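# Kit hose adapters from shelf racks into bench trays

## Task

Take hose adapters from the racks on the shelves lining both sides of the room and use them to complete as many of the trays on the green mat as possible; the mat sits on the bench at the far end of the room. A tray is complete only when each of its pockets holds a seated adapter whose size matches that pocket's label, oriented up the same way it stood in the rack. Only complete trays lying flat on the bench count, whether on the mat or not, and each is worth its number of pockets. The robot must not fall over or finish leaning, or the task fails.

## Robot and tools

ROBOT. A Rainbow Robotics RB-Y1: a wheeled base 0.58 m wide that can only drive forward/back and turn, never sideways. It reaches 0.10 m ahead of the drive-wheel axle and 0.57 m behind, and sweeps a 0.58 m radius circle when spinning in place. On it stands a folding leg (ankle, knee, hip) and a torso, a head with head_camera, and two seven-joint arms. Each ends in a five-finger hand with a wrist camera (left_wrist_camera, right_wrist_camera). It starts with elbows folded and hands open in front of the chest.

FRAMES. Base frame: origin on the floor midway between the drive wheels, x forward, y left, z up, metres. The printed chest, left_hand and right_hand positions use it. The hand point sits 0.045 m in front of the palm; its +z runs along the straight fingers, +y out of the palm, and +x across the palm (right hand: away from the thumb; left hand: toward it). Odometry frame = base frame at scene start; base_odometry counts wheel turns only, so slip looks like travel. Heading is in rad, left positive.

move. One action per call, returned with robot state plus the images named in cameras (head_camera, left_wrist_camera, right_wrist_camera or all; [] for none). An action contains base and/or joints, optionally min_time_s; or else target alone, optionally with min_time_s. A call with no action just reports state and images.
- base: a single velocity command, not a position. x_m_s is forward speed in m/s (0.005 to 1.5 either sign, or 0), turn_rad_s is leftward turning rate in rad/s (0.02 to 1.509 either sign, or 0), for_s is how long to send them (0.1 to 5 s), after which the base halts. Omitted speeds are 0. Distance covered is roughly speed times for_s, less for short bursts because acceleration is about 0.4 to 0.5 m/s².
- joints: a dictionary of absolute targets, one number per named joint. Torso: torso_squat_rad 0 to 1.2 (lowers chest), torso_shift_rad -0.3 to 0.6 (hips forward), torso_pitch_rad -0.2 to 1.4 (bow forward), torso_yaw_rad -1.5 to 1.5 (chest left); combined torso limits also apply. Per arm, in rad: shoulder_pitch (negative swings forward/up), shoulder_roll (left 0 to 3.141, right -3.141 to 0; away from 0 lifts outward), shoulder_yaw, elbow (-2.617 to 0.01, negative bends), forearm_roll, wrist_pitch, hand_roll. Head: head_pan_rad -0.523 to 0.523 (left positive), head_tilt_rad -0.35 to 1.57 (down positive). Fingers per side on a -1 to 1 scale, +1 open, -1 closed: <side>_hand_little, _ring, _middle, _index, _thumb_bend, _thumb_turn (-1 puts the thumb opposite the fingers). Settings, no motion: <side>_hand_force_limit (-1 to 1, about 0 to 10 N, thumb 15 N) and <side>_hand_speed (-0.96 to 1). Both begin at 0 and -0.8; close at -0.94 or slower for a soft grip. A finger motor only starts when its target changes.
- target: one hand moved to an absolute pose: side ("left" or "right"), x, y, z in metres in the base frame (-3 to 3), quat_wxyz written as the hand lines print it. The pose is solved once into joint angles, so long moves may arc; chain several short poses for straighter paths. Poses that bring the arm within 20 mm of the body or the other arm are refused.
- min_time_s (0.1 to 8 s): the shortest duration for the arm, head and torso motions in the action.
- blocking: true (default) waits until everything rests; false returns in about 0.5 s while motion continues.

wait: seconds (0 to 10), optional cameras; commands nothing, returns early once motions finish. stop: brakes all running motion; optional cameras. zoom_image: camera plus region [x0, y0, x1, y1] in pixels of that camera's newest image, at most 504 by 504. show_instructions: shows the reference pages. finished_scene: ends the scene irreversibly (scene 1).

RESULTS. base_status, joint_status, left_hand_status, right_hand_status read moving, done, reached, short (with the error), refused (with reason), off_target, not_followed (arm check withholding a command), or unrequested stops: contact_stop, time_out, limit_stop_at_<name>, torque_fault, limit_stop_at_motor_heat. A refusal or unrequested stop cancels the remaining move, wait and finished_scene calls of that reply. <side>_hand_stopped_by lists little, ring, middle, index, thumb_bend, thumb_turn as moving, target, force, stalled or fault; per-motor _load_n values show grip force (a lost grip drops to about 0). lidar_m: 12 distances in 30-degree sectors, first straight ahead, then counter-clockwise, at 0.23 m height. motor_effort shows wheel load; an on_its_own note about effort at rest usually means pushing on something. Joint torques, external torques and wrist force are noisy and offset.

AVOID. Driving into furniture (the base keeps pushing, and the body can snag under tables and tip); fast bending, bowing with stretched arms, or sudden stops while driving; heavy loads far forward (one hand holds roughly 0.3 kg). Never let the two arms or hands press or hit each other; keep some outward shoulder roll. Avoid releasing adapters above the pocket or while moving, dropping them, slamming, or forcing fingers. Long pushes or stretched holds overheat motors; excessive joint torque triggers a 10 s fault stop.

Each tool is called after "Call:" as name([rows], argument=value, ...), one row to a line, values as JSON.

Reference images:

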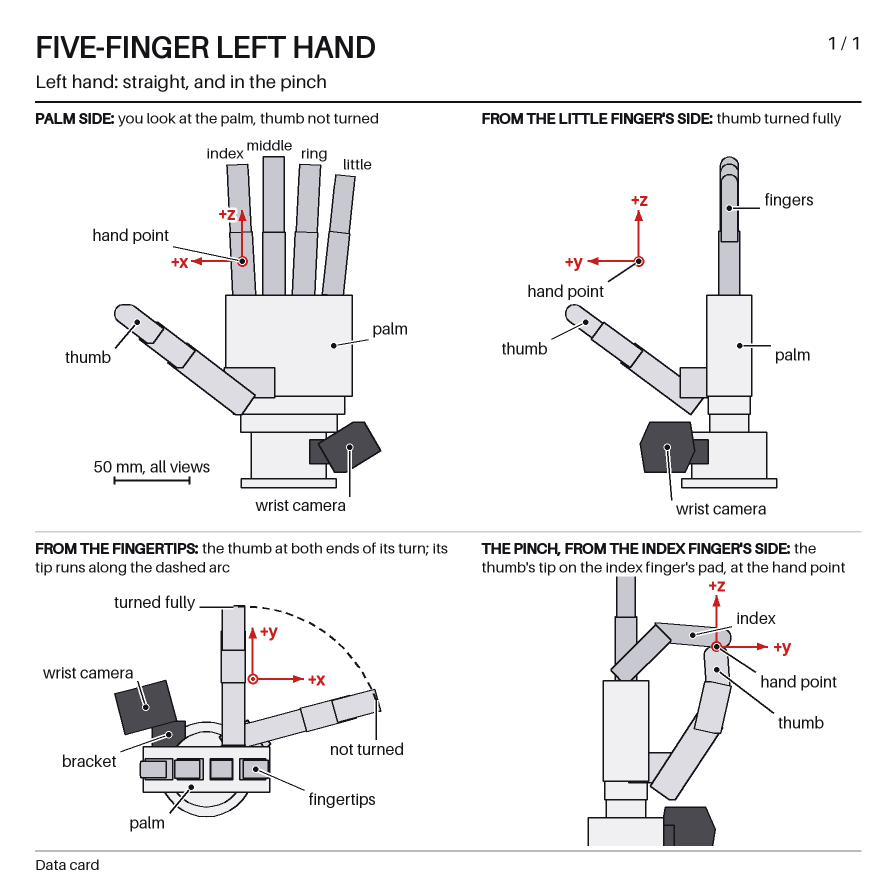

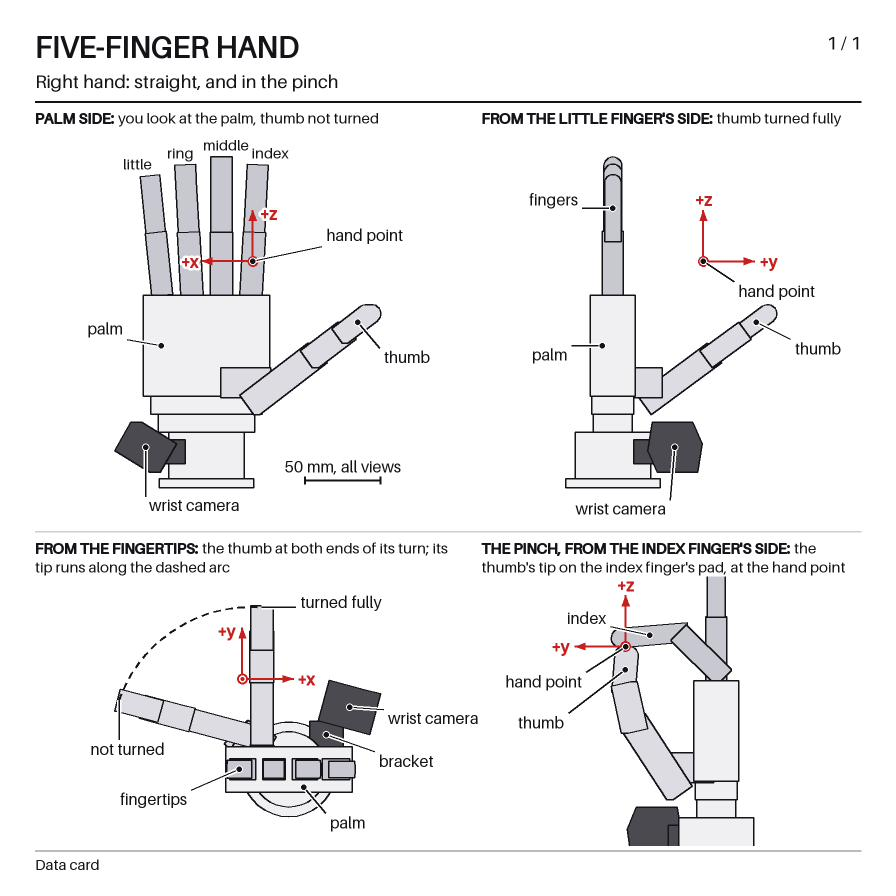

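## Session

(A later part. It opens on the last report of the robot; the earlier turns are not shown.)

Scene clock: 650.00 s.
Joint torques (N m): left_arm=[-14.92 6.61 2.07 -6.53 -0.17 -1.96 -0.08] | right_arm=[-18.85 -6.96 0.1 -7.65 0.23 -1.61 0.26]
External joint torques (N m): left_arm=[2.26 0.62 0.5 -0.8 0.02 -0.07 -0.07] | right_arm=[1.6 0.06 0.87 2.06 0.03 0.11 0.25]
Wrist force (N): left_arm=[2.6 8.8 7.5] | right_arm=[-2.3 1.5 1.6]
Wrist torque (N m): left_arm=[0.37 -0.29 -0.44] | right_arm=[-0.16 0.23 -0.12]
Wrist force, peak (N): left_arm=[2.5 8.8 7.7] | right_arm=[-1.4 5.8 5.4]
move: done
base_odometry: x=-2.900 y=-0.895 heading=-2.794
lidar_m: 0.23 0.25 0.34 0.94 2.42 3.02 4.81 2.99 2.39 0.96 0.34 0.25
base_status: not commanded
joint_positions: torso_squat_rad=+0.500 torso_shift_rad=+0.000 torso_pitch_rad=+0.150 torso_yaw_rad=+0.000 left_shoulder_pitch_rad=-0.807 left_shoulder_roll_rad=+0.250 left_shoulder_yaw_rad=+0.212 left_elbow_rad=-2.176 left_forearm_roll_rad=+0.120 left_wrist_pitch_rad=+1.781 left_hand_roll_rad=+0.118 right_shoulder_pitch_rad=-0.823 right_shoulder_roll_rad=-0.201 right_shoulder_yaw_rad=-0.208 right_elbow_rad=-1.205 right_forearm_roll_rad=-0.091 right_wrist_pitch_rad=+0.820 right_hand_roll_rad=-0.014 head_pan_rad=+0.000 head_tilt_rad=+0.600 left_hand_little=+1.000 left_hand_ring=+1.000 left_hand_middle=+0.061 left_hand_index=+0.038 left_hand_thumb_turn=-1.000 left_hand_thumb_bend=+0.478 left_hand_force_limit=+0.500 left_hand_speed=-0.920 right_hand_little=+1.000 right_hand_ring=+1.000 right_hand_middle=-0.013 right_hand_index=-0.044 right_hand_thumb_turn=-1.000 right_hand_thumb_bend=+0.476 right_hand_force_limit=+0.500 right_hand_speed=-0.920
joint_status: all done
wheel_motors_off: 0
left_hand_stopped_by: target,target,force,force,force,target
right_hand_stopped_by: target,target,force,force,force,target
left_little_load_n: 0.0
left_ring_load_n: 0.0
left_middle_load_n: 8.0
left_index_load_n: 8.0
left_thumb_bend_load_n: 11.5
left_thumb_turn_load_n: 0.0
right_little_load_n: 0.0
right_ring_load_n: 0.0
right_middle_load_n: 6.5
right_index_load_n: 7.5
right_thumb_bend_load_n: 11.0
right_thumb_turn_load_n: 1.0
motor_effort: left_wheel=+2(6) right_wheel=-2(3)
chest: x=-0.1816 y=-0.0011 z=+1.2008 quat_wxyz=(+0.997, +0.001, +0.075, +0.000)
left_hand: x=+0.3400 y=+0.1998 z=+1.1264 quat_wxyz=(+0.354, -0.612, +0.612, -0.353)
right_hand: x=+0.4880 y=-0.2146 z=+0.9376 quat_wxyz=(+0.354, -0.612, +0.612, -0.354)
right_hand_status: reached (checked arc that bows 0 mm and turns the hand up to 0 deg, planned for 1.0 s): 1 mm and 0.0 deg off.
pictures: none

Call:
move(joints={"right_hand_speed": -0.85, "right_hand_index": 0.2, "right_hand_middle": 0.2, "right_hand_thumb_bend": 0.6})

Call:
move(target={"side": "right", "x": 0.487, "y": -0.2145, "z": 0.975, "quat_wxyz": [0.3536, -0.6124, 0.6124, -0.3536]}, min_time_s=1.2, cameras=["head_camera"])

Call:
zoom_image(camera="head_camera", region=[590, 180, 690, 250])

Call:
move(target={"side": "right", "x": 0.45, "y": -0.23, "z": 1.06, "quat_wxyz": [0.3536, -0.6124, 0.6124, -0.3536]}, min_time_s=1)

Call:
move(joints={"right_shoulder_pitch_rad": -0.811, "right_shoulder_roll_rad": -0.255, "right_shoulder_yaw_rad": -0.201, "right_elbow_rad": -2.174, "right_forearm_roll_rad": -0.119, "right_wrist_pitch_rad": 1.784, "right_hand_roll_rad": -0.127}, min_time_s=1)

Call:
move(target={"side": "left", "x": 0.494, "y": 0.3735, "z": 1.06, "quat_wxyz": [0.3536, -0.6124, 0.6124, -0.3536]}, min_time_s=1.5)

Call:
move(target={"side": "left", "x": 0.494, "y": 0.3735, "z": 0.963, "quat_wxyz": [0.3536, -0.6124, 0.6124, -0.3536]}, min_time_s=1.5, cameras=["head_camera", "left_wrist_camera"])

Call:
zoom_image(camera="head_camera", region=[50, 180, 150, 250])

Scene clock: 651.67 s.
Joint torques (N m): left_arm=[-15.18 6.65 2.22 -6.61 -0.37 -1.93 -0.09] | right_arm=[-20.09 -6.97 0.31 -8.6 0.34 -1.49 0.22]
External joint torques (N m): left_arm=[2 0.66 0.65 -0.88 -0.17 -0.05 -0.08] | right_arm=[0.36 0.05 1.08 1.11 0.14 0.24 0.22]
Wrist force (N): left_arm=[2.7 8.6 7.5] | right_arm=[-1.2 3.2 3.6]
Wrist torque (N m): left_arm=[0.34 -0.33 -0.42] | right_arm=[-0.13 0.07 -0.08]
Wrist force, peak (N): left_arm=[2.6 8.8 7.7] | right_arm=[-1.5 3.5 4.2]
move: done
base_odometry: x=-2.900 y=-0.895 heading=-2.794
lidar_m: 0.23 0.24 0.34 0.94 2.41 3.02 4.82 2.99 2.40 0.97 0.35 0.25
base_status: not commanded
joint_positions: torso_squat_rad=+0.500 torso_shift_rad=+0.000 torso_pitch_rad=+0.150 torso_yaw_rad=+0.000 left_shoulder_pitch_rad=-0.807 left_shoulder_roll_rad=+0.250 left_shoulder_yaw_rad=+0.212 left_elbow_rad=-2.176 left_forearm_roll_rad=+0.120 left_wrist_pitch_rad=+1.781 left_hand_roll_rad=+0.118 right_shoulder_pitch_rad=-0.823 right_shoulder_roll_rad=-0.201 right_shoulder_yaw_rad=-0.208 right_elbow_rad=-1.205 right_forearm_roll_rad=-0.091 right_wrist_pitch_rad=+0.820 right_hand_roll_rad=-0.014 head_pan_rad=+0.000 head_tilt_rad=+0.600 left_hand_little=+1.000 left_hand_ring=+1.000 left_hand_middle=+0.061 left_hand_index=+0.038 left_hand_thumb_turn=-1.000 left_hand_thumb_bend=+0.478 left_hand_force_limit=+0.500 left_hand_speed=-0.920 right_hand_little=+1.000 right_hand_ring=+1.000 right_hand_middle=+0.200 right_hand_index=+0.200 right_hand_thumb_turn=-1.000 right_hand_thumb_bend=+0.600 right_hand_force_limit=+0.500 right_hand_speed=-0.850
joint_status: all done
wheel_motors_off: 0
left_hand_stopped_by: target,target,force,force,force,target
right_hand_stopped_by: target,target,target,target,target,target
left_little_load_n: 0.0
left_ring_load_n: 0.0
left_middle_load_n: 8.0
left_index_load_n: 8.0
left_thumb_bend_load_n: 11.5
left_thumb_turn_load_n: 0.0
right_little_load_n: 0.0
right_ring_load_n: 0.0
right_middle_load_n: 0.0
right_index_load_n: 0.0
right_thumb_bend_load_n: 0.0
right_thumb_turn_load_n: 0.0
motor_effort: left_wheel=+2(6) right_wheel=-2(3)
chest: x=-0.1816 y=-0.0011 z=+1.2008 quat_wxyz=(+0.997, +0.001, +0.075, +0.000)
left_hand: x=+0.3400 y=+0.1998 z=+1.1264 quat_wxyz=(+0.354, -0.612, +0.612, -0.353)
right_hand: x=+0.4878 y=-0.2147 z=+0.9372 quat_wxyz=(+0.354, -0.612, +0.612, -0.354)
pictures: none

Scene clock: 653.20 s.
Joint torques (N m): left_arm=[-14.85 6.69 1.81 -6.59 -0.03 -1.84 0.14] | right_arm=[-21.88 -9.89 -1.81 -9.15 -0.02 -1.53 -0.44]
External joint torques (N m): left_arm=[2.33 0.7 0.24 -0.86 0.16 0.04 0.15] | right_arm=[-1.2 -2.64 -0.94 0.36 -0.23 0.2 -0.44]
Wrist force (N): left_arm=[2.6 8.4 7.7] | right_arm=[-1.0 2.6 3.5]
Wrist torque (N m): left_arm=[0.30 -0.30 -0.44] | right_arm=[-0.24 0.04 -0.24]
Wrist force, peak (N): left_arm=[2.7 8.8 7.9] | right_arm=[-1.0 4.3 4.1]
move: done
base_odometry: x=-2.900 y=-0.895 heading=-2.794
lidar_m: 0.23 0.25 0.34 0.93 2.42 3.03 4.82 2.99 2.40 0.95 0.34 0.25
base_status: not commanded
joint_positions: torso_squat_rad=+0.500 torso_shift_rad=+0.000 torso_pitch_rad=+0.150 torso_yaw_rad=+0.000 left_shoulder_pitch_rad=-0.807 left_shoulder_roll_rad=+0.250 left_shoulder_yaw_rad=+0.212 left_elbow_rad=-2.176 left_forearm_roll_rad=+0.120 left_wrist_pitch_rad=+1.781 left_hand_roll_rad=+0.118 right_shoulder_pitch_rad=-0.855 right_shoulder_roll_rad=-0.218 right_shoulder_yaw_rad=-0.213 right_elbow_rad=-1.291 right_forearm_roll_rad=-0.094 right_wrist_pitch_rad=+0.942 right_hand_roll_rad=-0.024 head_pan_rad=+0.000 head_tilt_rad=+0.600 left_hand_little=+1.000 left_hand_ring=+1.000 left_hand_middle=+0.061 left_hand_index=+0.038 left_hand_thumb_turn=-1.000 left_hand_thumb_bend=+0.478 left_hand_force_limit=+0.500 left_hand_speed=-0.920 right_hand_little=+1.000 right_hand_ring=+1.000 right_hand_middle=+0.200 right_hand_index=+0.200 right_hand_thumb_turn=-1.000 right_hand_thumb_bend=+0.600 right_hand_force_limit=+0.500 right_hand_speed=-0.850
joint_status: all done
wheel_motors_off: 0
left_hand_stopped_by: target,target,force,force,force,target
right_hand_stopped_by: target,target,target,target,target,target
left_little_load_n: 0.0
left_ring_load_n: 0.0
left_middle_load_n: 8.0
left_index_load_n: 8.5
left_thumb_bend_load_n: 11.5
left_thumb_turn_load_n: 0.0
right_little_load_n: 0.0
right_ring_load_n: -0.5
right_middle_load_n: 0.0
right_index_load_n: -0.5
right_thumb_bend_load_n: 0.0
right_thumb_turn_load_n: 0.0
motor_effort: left_wheel=+2(6) right_wheel=-2(3)
chest: x=-0.1816 y=-0.0011 z=+1.2008 quat_wxyz=(+0.997, +0.001, +0.075, +0.000)
left_hand: x=+0.3400 y=+0.1998 z=+1.1264 quat_wxyz=(+0.354, -0.612, +0.612, -0.353)
right_hand: x=+0.4872 y=-0.2143 z=+0.9745 quat_wxyz=(+0.353, -0.613, +0.612, -0.353)
right_hand_status: reached (checked arc that bows 1 mm and turns the hand up to 0 deg, planned for 1.2 s): 1 mm and 0.0 deg off.
head_camera: T_world_to_cam=[[-0.02391, -0.99971, -0.00051, -0.00211], [-0.69686, 0.01703, -0.71701, 0.97301], [0.71681, -0.01678, -0.69707, 1.0126]] pos_world=[-0.04784, -0.00169, 1.4035]

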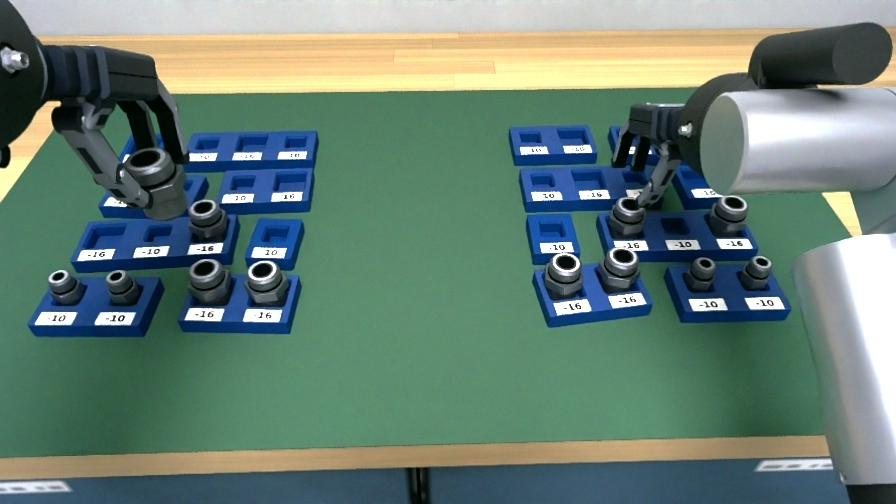

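Scaled by 5.040 from the camera's image (finer frame: 1280x720).

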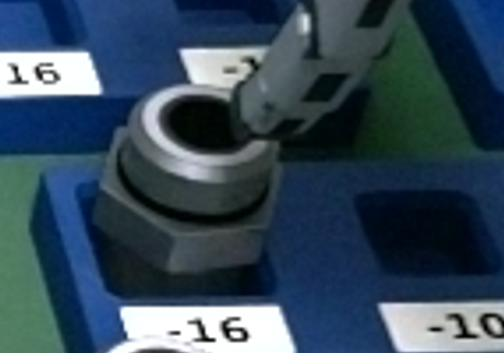

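Scene clock: 654.53 s.
Joint torques (N m): left_arm=[-15.13 6.48 2.1 -6.63 -0.23 -2.01 0.23] | right_arm=[-20.45 -9.97 -1.91 -7.75 0 -1.57 -0.42]
External joint torques (N m): left_arm=[2.05 0.49 0.52 -0.9 -0.04 -0.12 0.24] | right_arm=[-0.72 -2.16 -0.65 0.55 -0.18 0.15 -0.42]
Wrist force (N): left_arm=[2.3 8.6 7.5] | right_arm=[-0.9 3.2 3.8]
Wrist torque (N m): left_arm=[0.36 -0.28 -0.44] | right_arm=[-0.16 0.03 -0.20]
Wrist force, peak (N): left_arm=[2.5 8.8 7.7] | right_arm=[-1.2 3.9 4.1]
move: done
base_odometry: x=-2.900 y=-0.895 heading=-2.794
lidar_m: 0.22 0.24 0.34 0.93 2.42 3.01 4.82 3.01 2.39 0.97 0.35 0.25
base_status: not commanded
joint_positions: torso_squat_rad=+0.500 torso_shift_rad=+0.000 torso_pitch_rad=+0.150 torso_yaw_rad=+0.000 left_shoulder_pitch_rad=-0.807 left_shoulder_roll_rad=+0.250 left_shoulder_yaw_rad=+0.212 left_elbow_rad=-2.176 left_forearm_roll_rad=+0.120 left_wrist_pitch_rad=+1.781 left_hand_roll_rad=+0.118 right_shoulder_pitch_rad=-0.864 right_shoulder_roll_rad=-0.278 right_shoulder_yaw_rad=-0.243 right_elbow_rad=-1.608 right_forearm_roll_rad=-0.146 right_wrist_pitch_rad=+1.284 right_hand_roll_rad=-0.028 head_pan_rad=+0.000 head_tilt_rad=+0.600 left_hand_little=+1.000 left_hand_ring=+1.000 left_hand_middle=+0.061 left_hand_index=+0.038 left_hand_thumb_turn=-1.000 left_hand_thumb_bend=+0.478 left_hand_force_limit=+0.500 left_hand_speed=-0.920 right_hand_little=+1.000 right_hand_ring=+1.000 right_hand_middle=+0.200 right_hand_index=+0.200 right_hand_thumb_turn=-1.000 right_hand_thumb_bend=+0.600 right_hand_force_limit=+0.500 right_hand_speed=-0.850
joint_status: all done
wheel_motors_off: 0
left_hand_stopped_by: target,target,force,force,force,target
right_hand_stopped_by: target,target,target,target,target,target
left_little_load_n: 0.0
left_ring_load_n: 0.0
left_middle_load_n: 8.0
left_index_load_n: 8.0
left_thumb_bend_load_n: 11.5
left_thumb_turn_load_n: 0.0
right_little_load_n: 0.0
right_ring_load_n: 0.0
right_middle_load_n: 0.0
right_index_load_n: 0.0
right_thumb_bend_load_n: 0.0
right_thumb_turn_load_n: 0.0
motor_effort: left_wheel=+2(6) right_wheel=-1(3)
chest: x=-0.1816 y=-0.0011 z=+1.2008 quat_wxyz=(+0.997, +0.001, +0.075, +0.000)
left_hand: x=+0.3400 y=+0.1998 z=+1.1264 quat_wxyz=(+0.354, -0.612, +0.612, -0.353)
right_hand: x=+0.4507 y=-0.2299 z=+1.0593 quat_wxyz=(+0.353, -0.613, +0.612, -0.353)
right_hand_status: reached (checked arc that bows 8 mm and turns the hand up to 1 deg, planned for 1.0 s): 1 mm and 0.1 deg off.
pictures: none

Scene clock: 655.87 s.
Joint torques (N m): left_arm=[-15.32 6.67 2.48 -6.45 -0.16 -1.84 0.11] | right_arm=[-16.44 -6.5 -0.8 -4.74 0.33 -1.84 -0.19]
External joint torques (N m): left_arm=[1.85 0.67 0.91 -0.72 0.04 0.04 0.12] | right_arm=[-0.19 -0.6 0.51 0.5 0.06 -0.13 -0.2]
Wrist force (N): left_arm=[2.3 8.5 7.4] | right_arm=[-0.8 4.2 3.9]
Wrist torque (N m): left_arm=[0.35 -0.27 -0.44] | right_arm=[0.00 0.05 -0.19]
Wrist force, peak (N): left_arm=[2.4 8.8 7.7] | right_arm=[-1.6 3.6 4.8]
move: done
base_odometry: x=-2.900 y=-0.895 heading=-2.794
lidar_m: 0.23 0.24 0.34 0.96 2.43 3.03 4.83 3.00 2.40 0.97 0.35 0.24
base_status: not commanded
joint_positions: torso_squat_rad=+0.500 torso_shift_rad=+0.000 torso_pitch_rad=+0.150 torso_yaw_rad=+0.000 left_shoulder_pitch_rad=-0.807 left_shoulder_roll_rad=+0.250 left_shoulder_yaw_rad=+0.212 left_elbow_rad=-2.176 left_forearm_roll_rad=+0.120 left_wrist_pitch_rad=+1.781 left_hand_roll_rad=+0.118 right_shoulder_pitch_rad=-0.811 right_shoulder_roll_rad=-0.255 right_shoulder_yaw_rad=-0.201 right_elbow_rad=-2.174 right_forearm_roll_rad=-0.119 right_wrist_pitch_rad=+1.784 right_hand_roll_rad=-0.127 head_pan_rad=+0.000 head_tilt_rad=+0.600 left_hand_little=+1.000 left_hand_ring=+1.000 left_hand_middle=+0.061 left_hand_index=+0.038 left_hand_thumb_turn=-1.000 left_hand_thumb_bend=+0.478 left_hand_force_limit=+0.500 left_hand_speed=-0.920 right_hand_little=+1.000 right_hand_ring=+1.000 right_hand_middle=+0.200 right_hand_index=+0.200 right_hand_thumb_turn=-1.000 right_hand_thumb_bend=+0.600 right_hand_force_limit=+0.500 right_hand_speed=-0.850
joint_status: all done
wheel_motors_off: 0
left_hand_stopped_by: target,target,force,force,force,target
right_hand_stopped_by: target,target,target,target,target,target
left_little_load_n: 0.0
left_ring_load_n: -0.5
left_middle_load_n: 8.0
left_index_load_n: 8.5
left_thumb_bend_load_n: 11.0
left_thumb_turn_load_n: 0.5
right_little_load_n: -0.5
right_ring_load_n: 0.0
right_middle_load_n: 0.0
right_index_load_n: 0.0
right_thumb_bend_load_n: 0.0
right_thumb_turn_load_n: 0.0
motor_effort: left_wheel=+2(6) right_wheel=-2(3)
chest: x=-0.1817 y=-0.0011 z=+1.2008 quat_wxyz=(+0.997, +0.001, +0.075, +0.000)
left_hand: x=+0.3400 y=+0.1998 z=+1.1264 quat_wxyz=(+0.354, -0.612, +0.612, -0.353)
right_hand: x=+0.3400 y=-0.2000 z=+1.1262 quat_wxyz=(+0.353, -0.613, +0.612, -0.353)
pictures: none

Scene clock: 657.70 s.
Joint torques (N m): left_arm=[-21 12.93 1.78 -10.52 0.81 -1.56 0.06] | right_arm=[-16.59 -6.28 -0.83 -4.82 0.2 -1.7 -0.24]
External joint torques (N m): left_arm=[1.88 -0.56 0.91 -0.3 0.18 0.22 0.07] | right_arm=[-0.34 -0.39 0.47 0.42 -0.07 0.01 -0.25]
Wrist force (N): left_arm=[2.4 8.6 7.6] | right_arm=[-1.1 2.8 4.3]
Wrist torque (N m): left_arm=[0.37 -0.29 -0.46] | right_arm=[-0.21 0.07 -0.24]
Wrist force, peak (N): left_arm=[3.0 10.1 7.7] | right_arm=[-1.3 3.8 4.6]
move: done
base_odometry: x=-2.900 y=-0.895 heading=-2.794
lidar_m: 0.24 0.25 0.34 0.95 2.41 3.02 4.82 3.00 2.39 0.95 0.35 0.24
base_status: not commanded
joint_positions: torso_squat_rad=+0.500 torso_shift_rad=+0.000 torso_pitch_rad=+0.150 torso_yaw_rad=+0.000 left_shoulder_pitch_rad=-1.032 left_shoulder_roll_rad=+0.523 left_shoulder_yaw_rad=+0.502 left_elbow_rad=-1.054 left_forearm_roll_rad=+0.404 left_wrist_pitch_rad=+1.067 left_hand_roll_rad=-0.368 right_shoulder_pitch_rad=-0.811 right_shoulder_roll_rad=-0.255 right_shoulder_yaw_rad=-0.201 right_elbow_rad=-2.174 right_forearm_roll_rad=-0.119 right_wrist_pitch_rad=+1.784 right_hand_roll_rad=-0.127 head_pan_rad=+0.000 head_tilt_rad=+0.600 left_hand_little=+1.000 left_hand_ring=+1.000 left_hand_middle=+0.061 left_hand_index=+0.038 left_hand_thumb_turn=-1.000 left_hand_thumb_bend=+0.478 left_hand_force_limit=+0.500 left_hand_speed=-0.920 right_hand_little=+1.000 right_hand_ring=+1.000 right_hand_middle=+0.200 right_hand_index=+0.200 right_hand_thumb_turn=-1.000 right_hand_thumb_bend=+0.600 right_hand_force_limit=+0.500 right_hand_speed=-0.850
joint_status: all done
wheel_motors_off: 0
left_hand_stopped_by: target,target,force,force,force,target
right_hand_stopped_by: target,target,target,target,target,target
left_little_load_n: 0.0
left_ring_load_n: 0.0
left_middle_load_n: 8.0
left_index_load_n: 8.5
left_thumb_bend_load_n: 11.5
left_thumb_turn_load_n: 0.0
right_little_load_n: 0.0
right_ring_load_n: -0.5
right_middle_load_n: -0.5
right_index_load_n: 0.0
right_thumb_bend_load_n: 0.0
right_thumb_turn_load_n: 0.0
motor_effort: left_wheel=+3(5) right_wheel=-2(3)
chest: x=-0.1817 y=-0.0011 z=+1.2008 quat_wxyz=(+0.997, +0.001, +0.075, +0.000)
left_hand: x=+0.4939 y=+0.3736 z=+1.0602 quat_wxyz=(+0.354, -0.612, +0.612, -0.353)
left_hand_status: reached (checked arc that bows 43 mm and turns the hand up to 8 deg, planned for 1.5 s): 0 mm and 0.1 deg off.
right_hand: x=+0.3400 y=-0.1999 z=+1.1262 quat_wxyz=(+0.353, -0.613, +0.612, -0.353)
pictures: none

Scene clock: 659.53 s.
Joint torques (N m): left_arm=[-19.01 12.93 2.55 -10.79 0.74 -1.82 -0.16] | right_arm=[-16.24 -6.35 -1 -4.85 0.21 -1.76 -0.31]
External joint torques (N m): left_arm=[3.39 -0.44 1.94 -0.07 0.04 -0.16 -0.15] | right_arm=[0.01 -0.45 0.31 0.39 -0.06 -0.05 -0.31]
Wrist force (N): left_arm=[2.5 8.8 7.6] | right_arm=[-0.6 3.1 3.7]
Wrist torque (N m): left_arm=[0.39 -0.30 -0.47] | right_arm=[-0.13 0.02 -0.20]
Wrist force, peak (N): left_arm=[2.5 9.0 7.6] | right_arm=[-0.9 4.4 4.5]
move: done
base_odometry: x=-2.900 y=-0.895 heading=-2.794
lidar_m: 0.22 0.25 0.34 0.94 2.42 3.02 4.82 2.99 2.39 0.95 0.34 0.24
base_status: not commanded
joint_positions: torso_squat_rad=+0.500 torso_shift_rad=+0.000 torso_pitch_rad=+0.150 torso_yaw_rad=+0.000 left_shoulder_pitch_rad=-0.937 left_shoulder_roll_rad=+0.454 left_shoulder_yaw_rad=+0.530 left_elbow_rad=-0.894 left_forearm_roll_rad=+0.472 left_wrist_pitch_rad=+0.820 left_hand_roll_rad=-0.517 right_shoulder_pitch_rad=-0.811 right_shoulder_roll_rad=-0.255 right_shoulder_yaw_rad=-0.201 right_elbow_rad=-2.174 right_forearm_roll_rad=-0.119 right_wrist_pitch_rad=+1.784 right_hand_roll_rad=-0.127 head_pan_rad=+0.000 head_tilt_rad=+0.600 left_hand_little=+1.000 left_hand_ring=+1.000 left_hand_middle=+0.061 left_hand_index=+0.038 left_hand_thumb_turn=-1.000 left_hand_thumb_bend=+0.478 left_hand_force_limit=+0.500 left_hand_speed=-0.920 right_hand_little=+1.000 right_hand_ring=+1.000 right_hand_middle=+0.200 right_hand_index=+0.200 right_hand_thumb_turn=-1.000 right_hand_thumb_bend=+0.600 right_hand_force_limit=+0.500 right_hand_speed=-0.850
joint_status: all done
wheel_motors_off: 0
left_hand_stopped_by: target,target,force,force,force,target
right_hand_stopped_by: target,target,target,target,target,target
left_little_load_n: 0.0
left_ring_load_n: 0.0
left_middle_load_n: 8.0
left_index_load_n: 8.0
left_thumb_bend_load_n: 11.5
left_thumb_turn_load_n: 0.0
right_little_load_n: 0.0
right_ring_load_n: 0.0
right_middle_load_n: 0.0
right_index_load_n: 0.0
right_thumb_bend_load_n: 0.0
right_thumb_turn_load_n: 0.0
motor_effort: left_wheel=+2(5) right_wheel=-2(2)
chest: x=-0.1817 y=-0.0011 z=+1.2008 quat_wxyz=(+0.997, +0.001, +0.075, +0.000)
left_hand: x=+0.4940 y=+0.3735 z=+0.9633 quat_wxyz=(+0.354, -0.612, +0.612, -0.353)
left_hand_status: reached (checked arc that bows 4 mm and turns the hand up to 1 deg, planned for 1.5 s): 0 mm and 0.0 deg off.
right_hand: x=+0.3400 y=-0.1999 z=+1.1262 quat_wxyz=(+0.353, -0.613, +0.612, -0.353)
head_camera: T_world_to_cam=[[-0.02391, -0.99971, -0.00052, -0.00211], [-0.69681, 0.01703, -0.71706, 0.97301], [0.71686, -0.01678, -0.69702, 1.01261]] pos_world=[-0.04795, -0.00169, 1.4035]
left_wrist_camera: T_world_to_cam=[[0.49072, -0.22127, 0.84276, -0.96861], [-0.53299, -0.84138, 0.08944, 0.49125], [0.68929, -0.49307, -0.53081, 0.46483]] pos_world=[0.41675, 0.4282, 1.01911]

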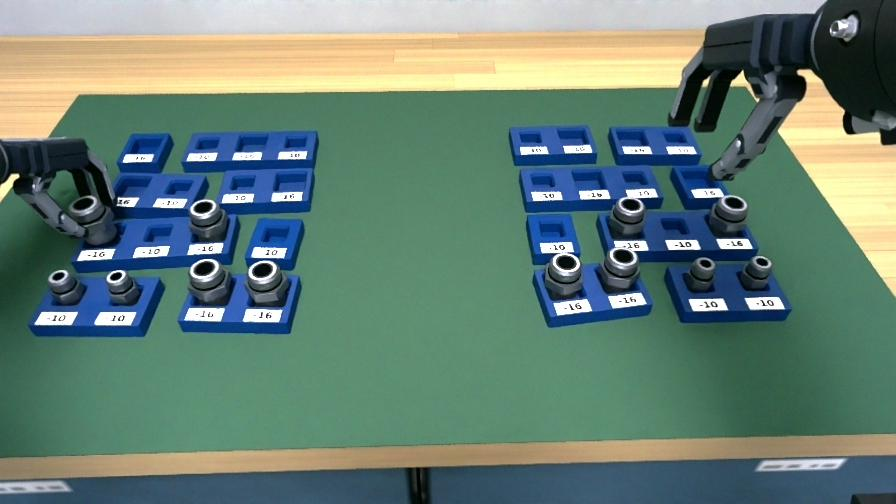

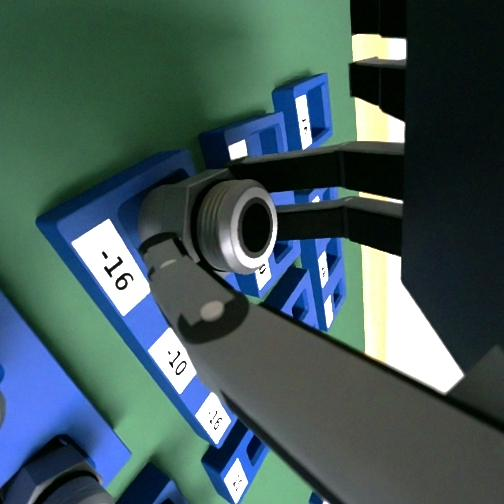

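Scaled by 5.040 from the camera's image (finer frame: 1280x720).

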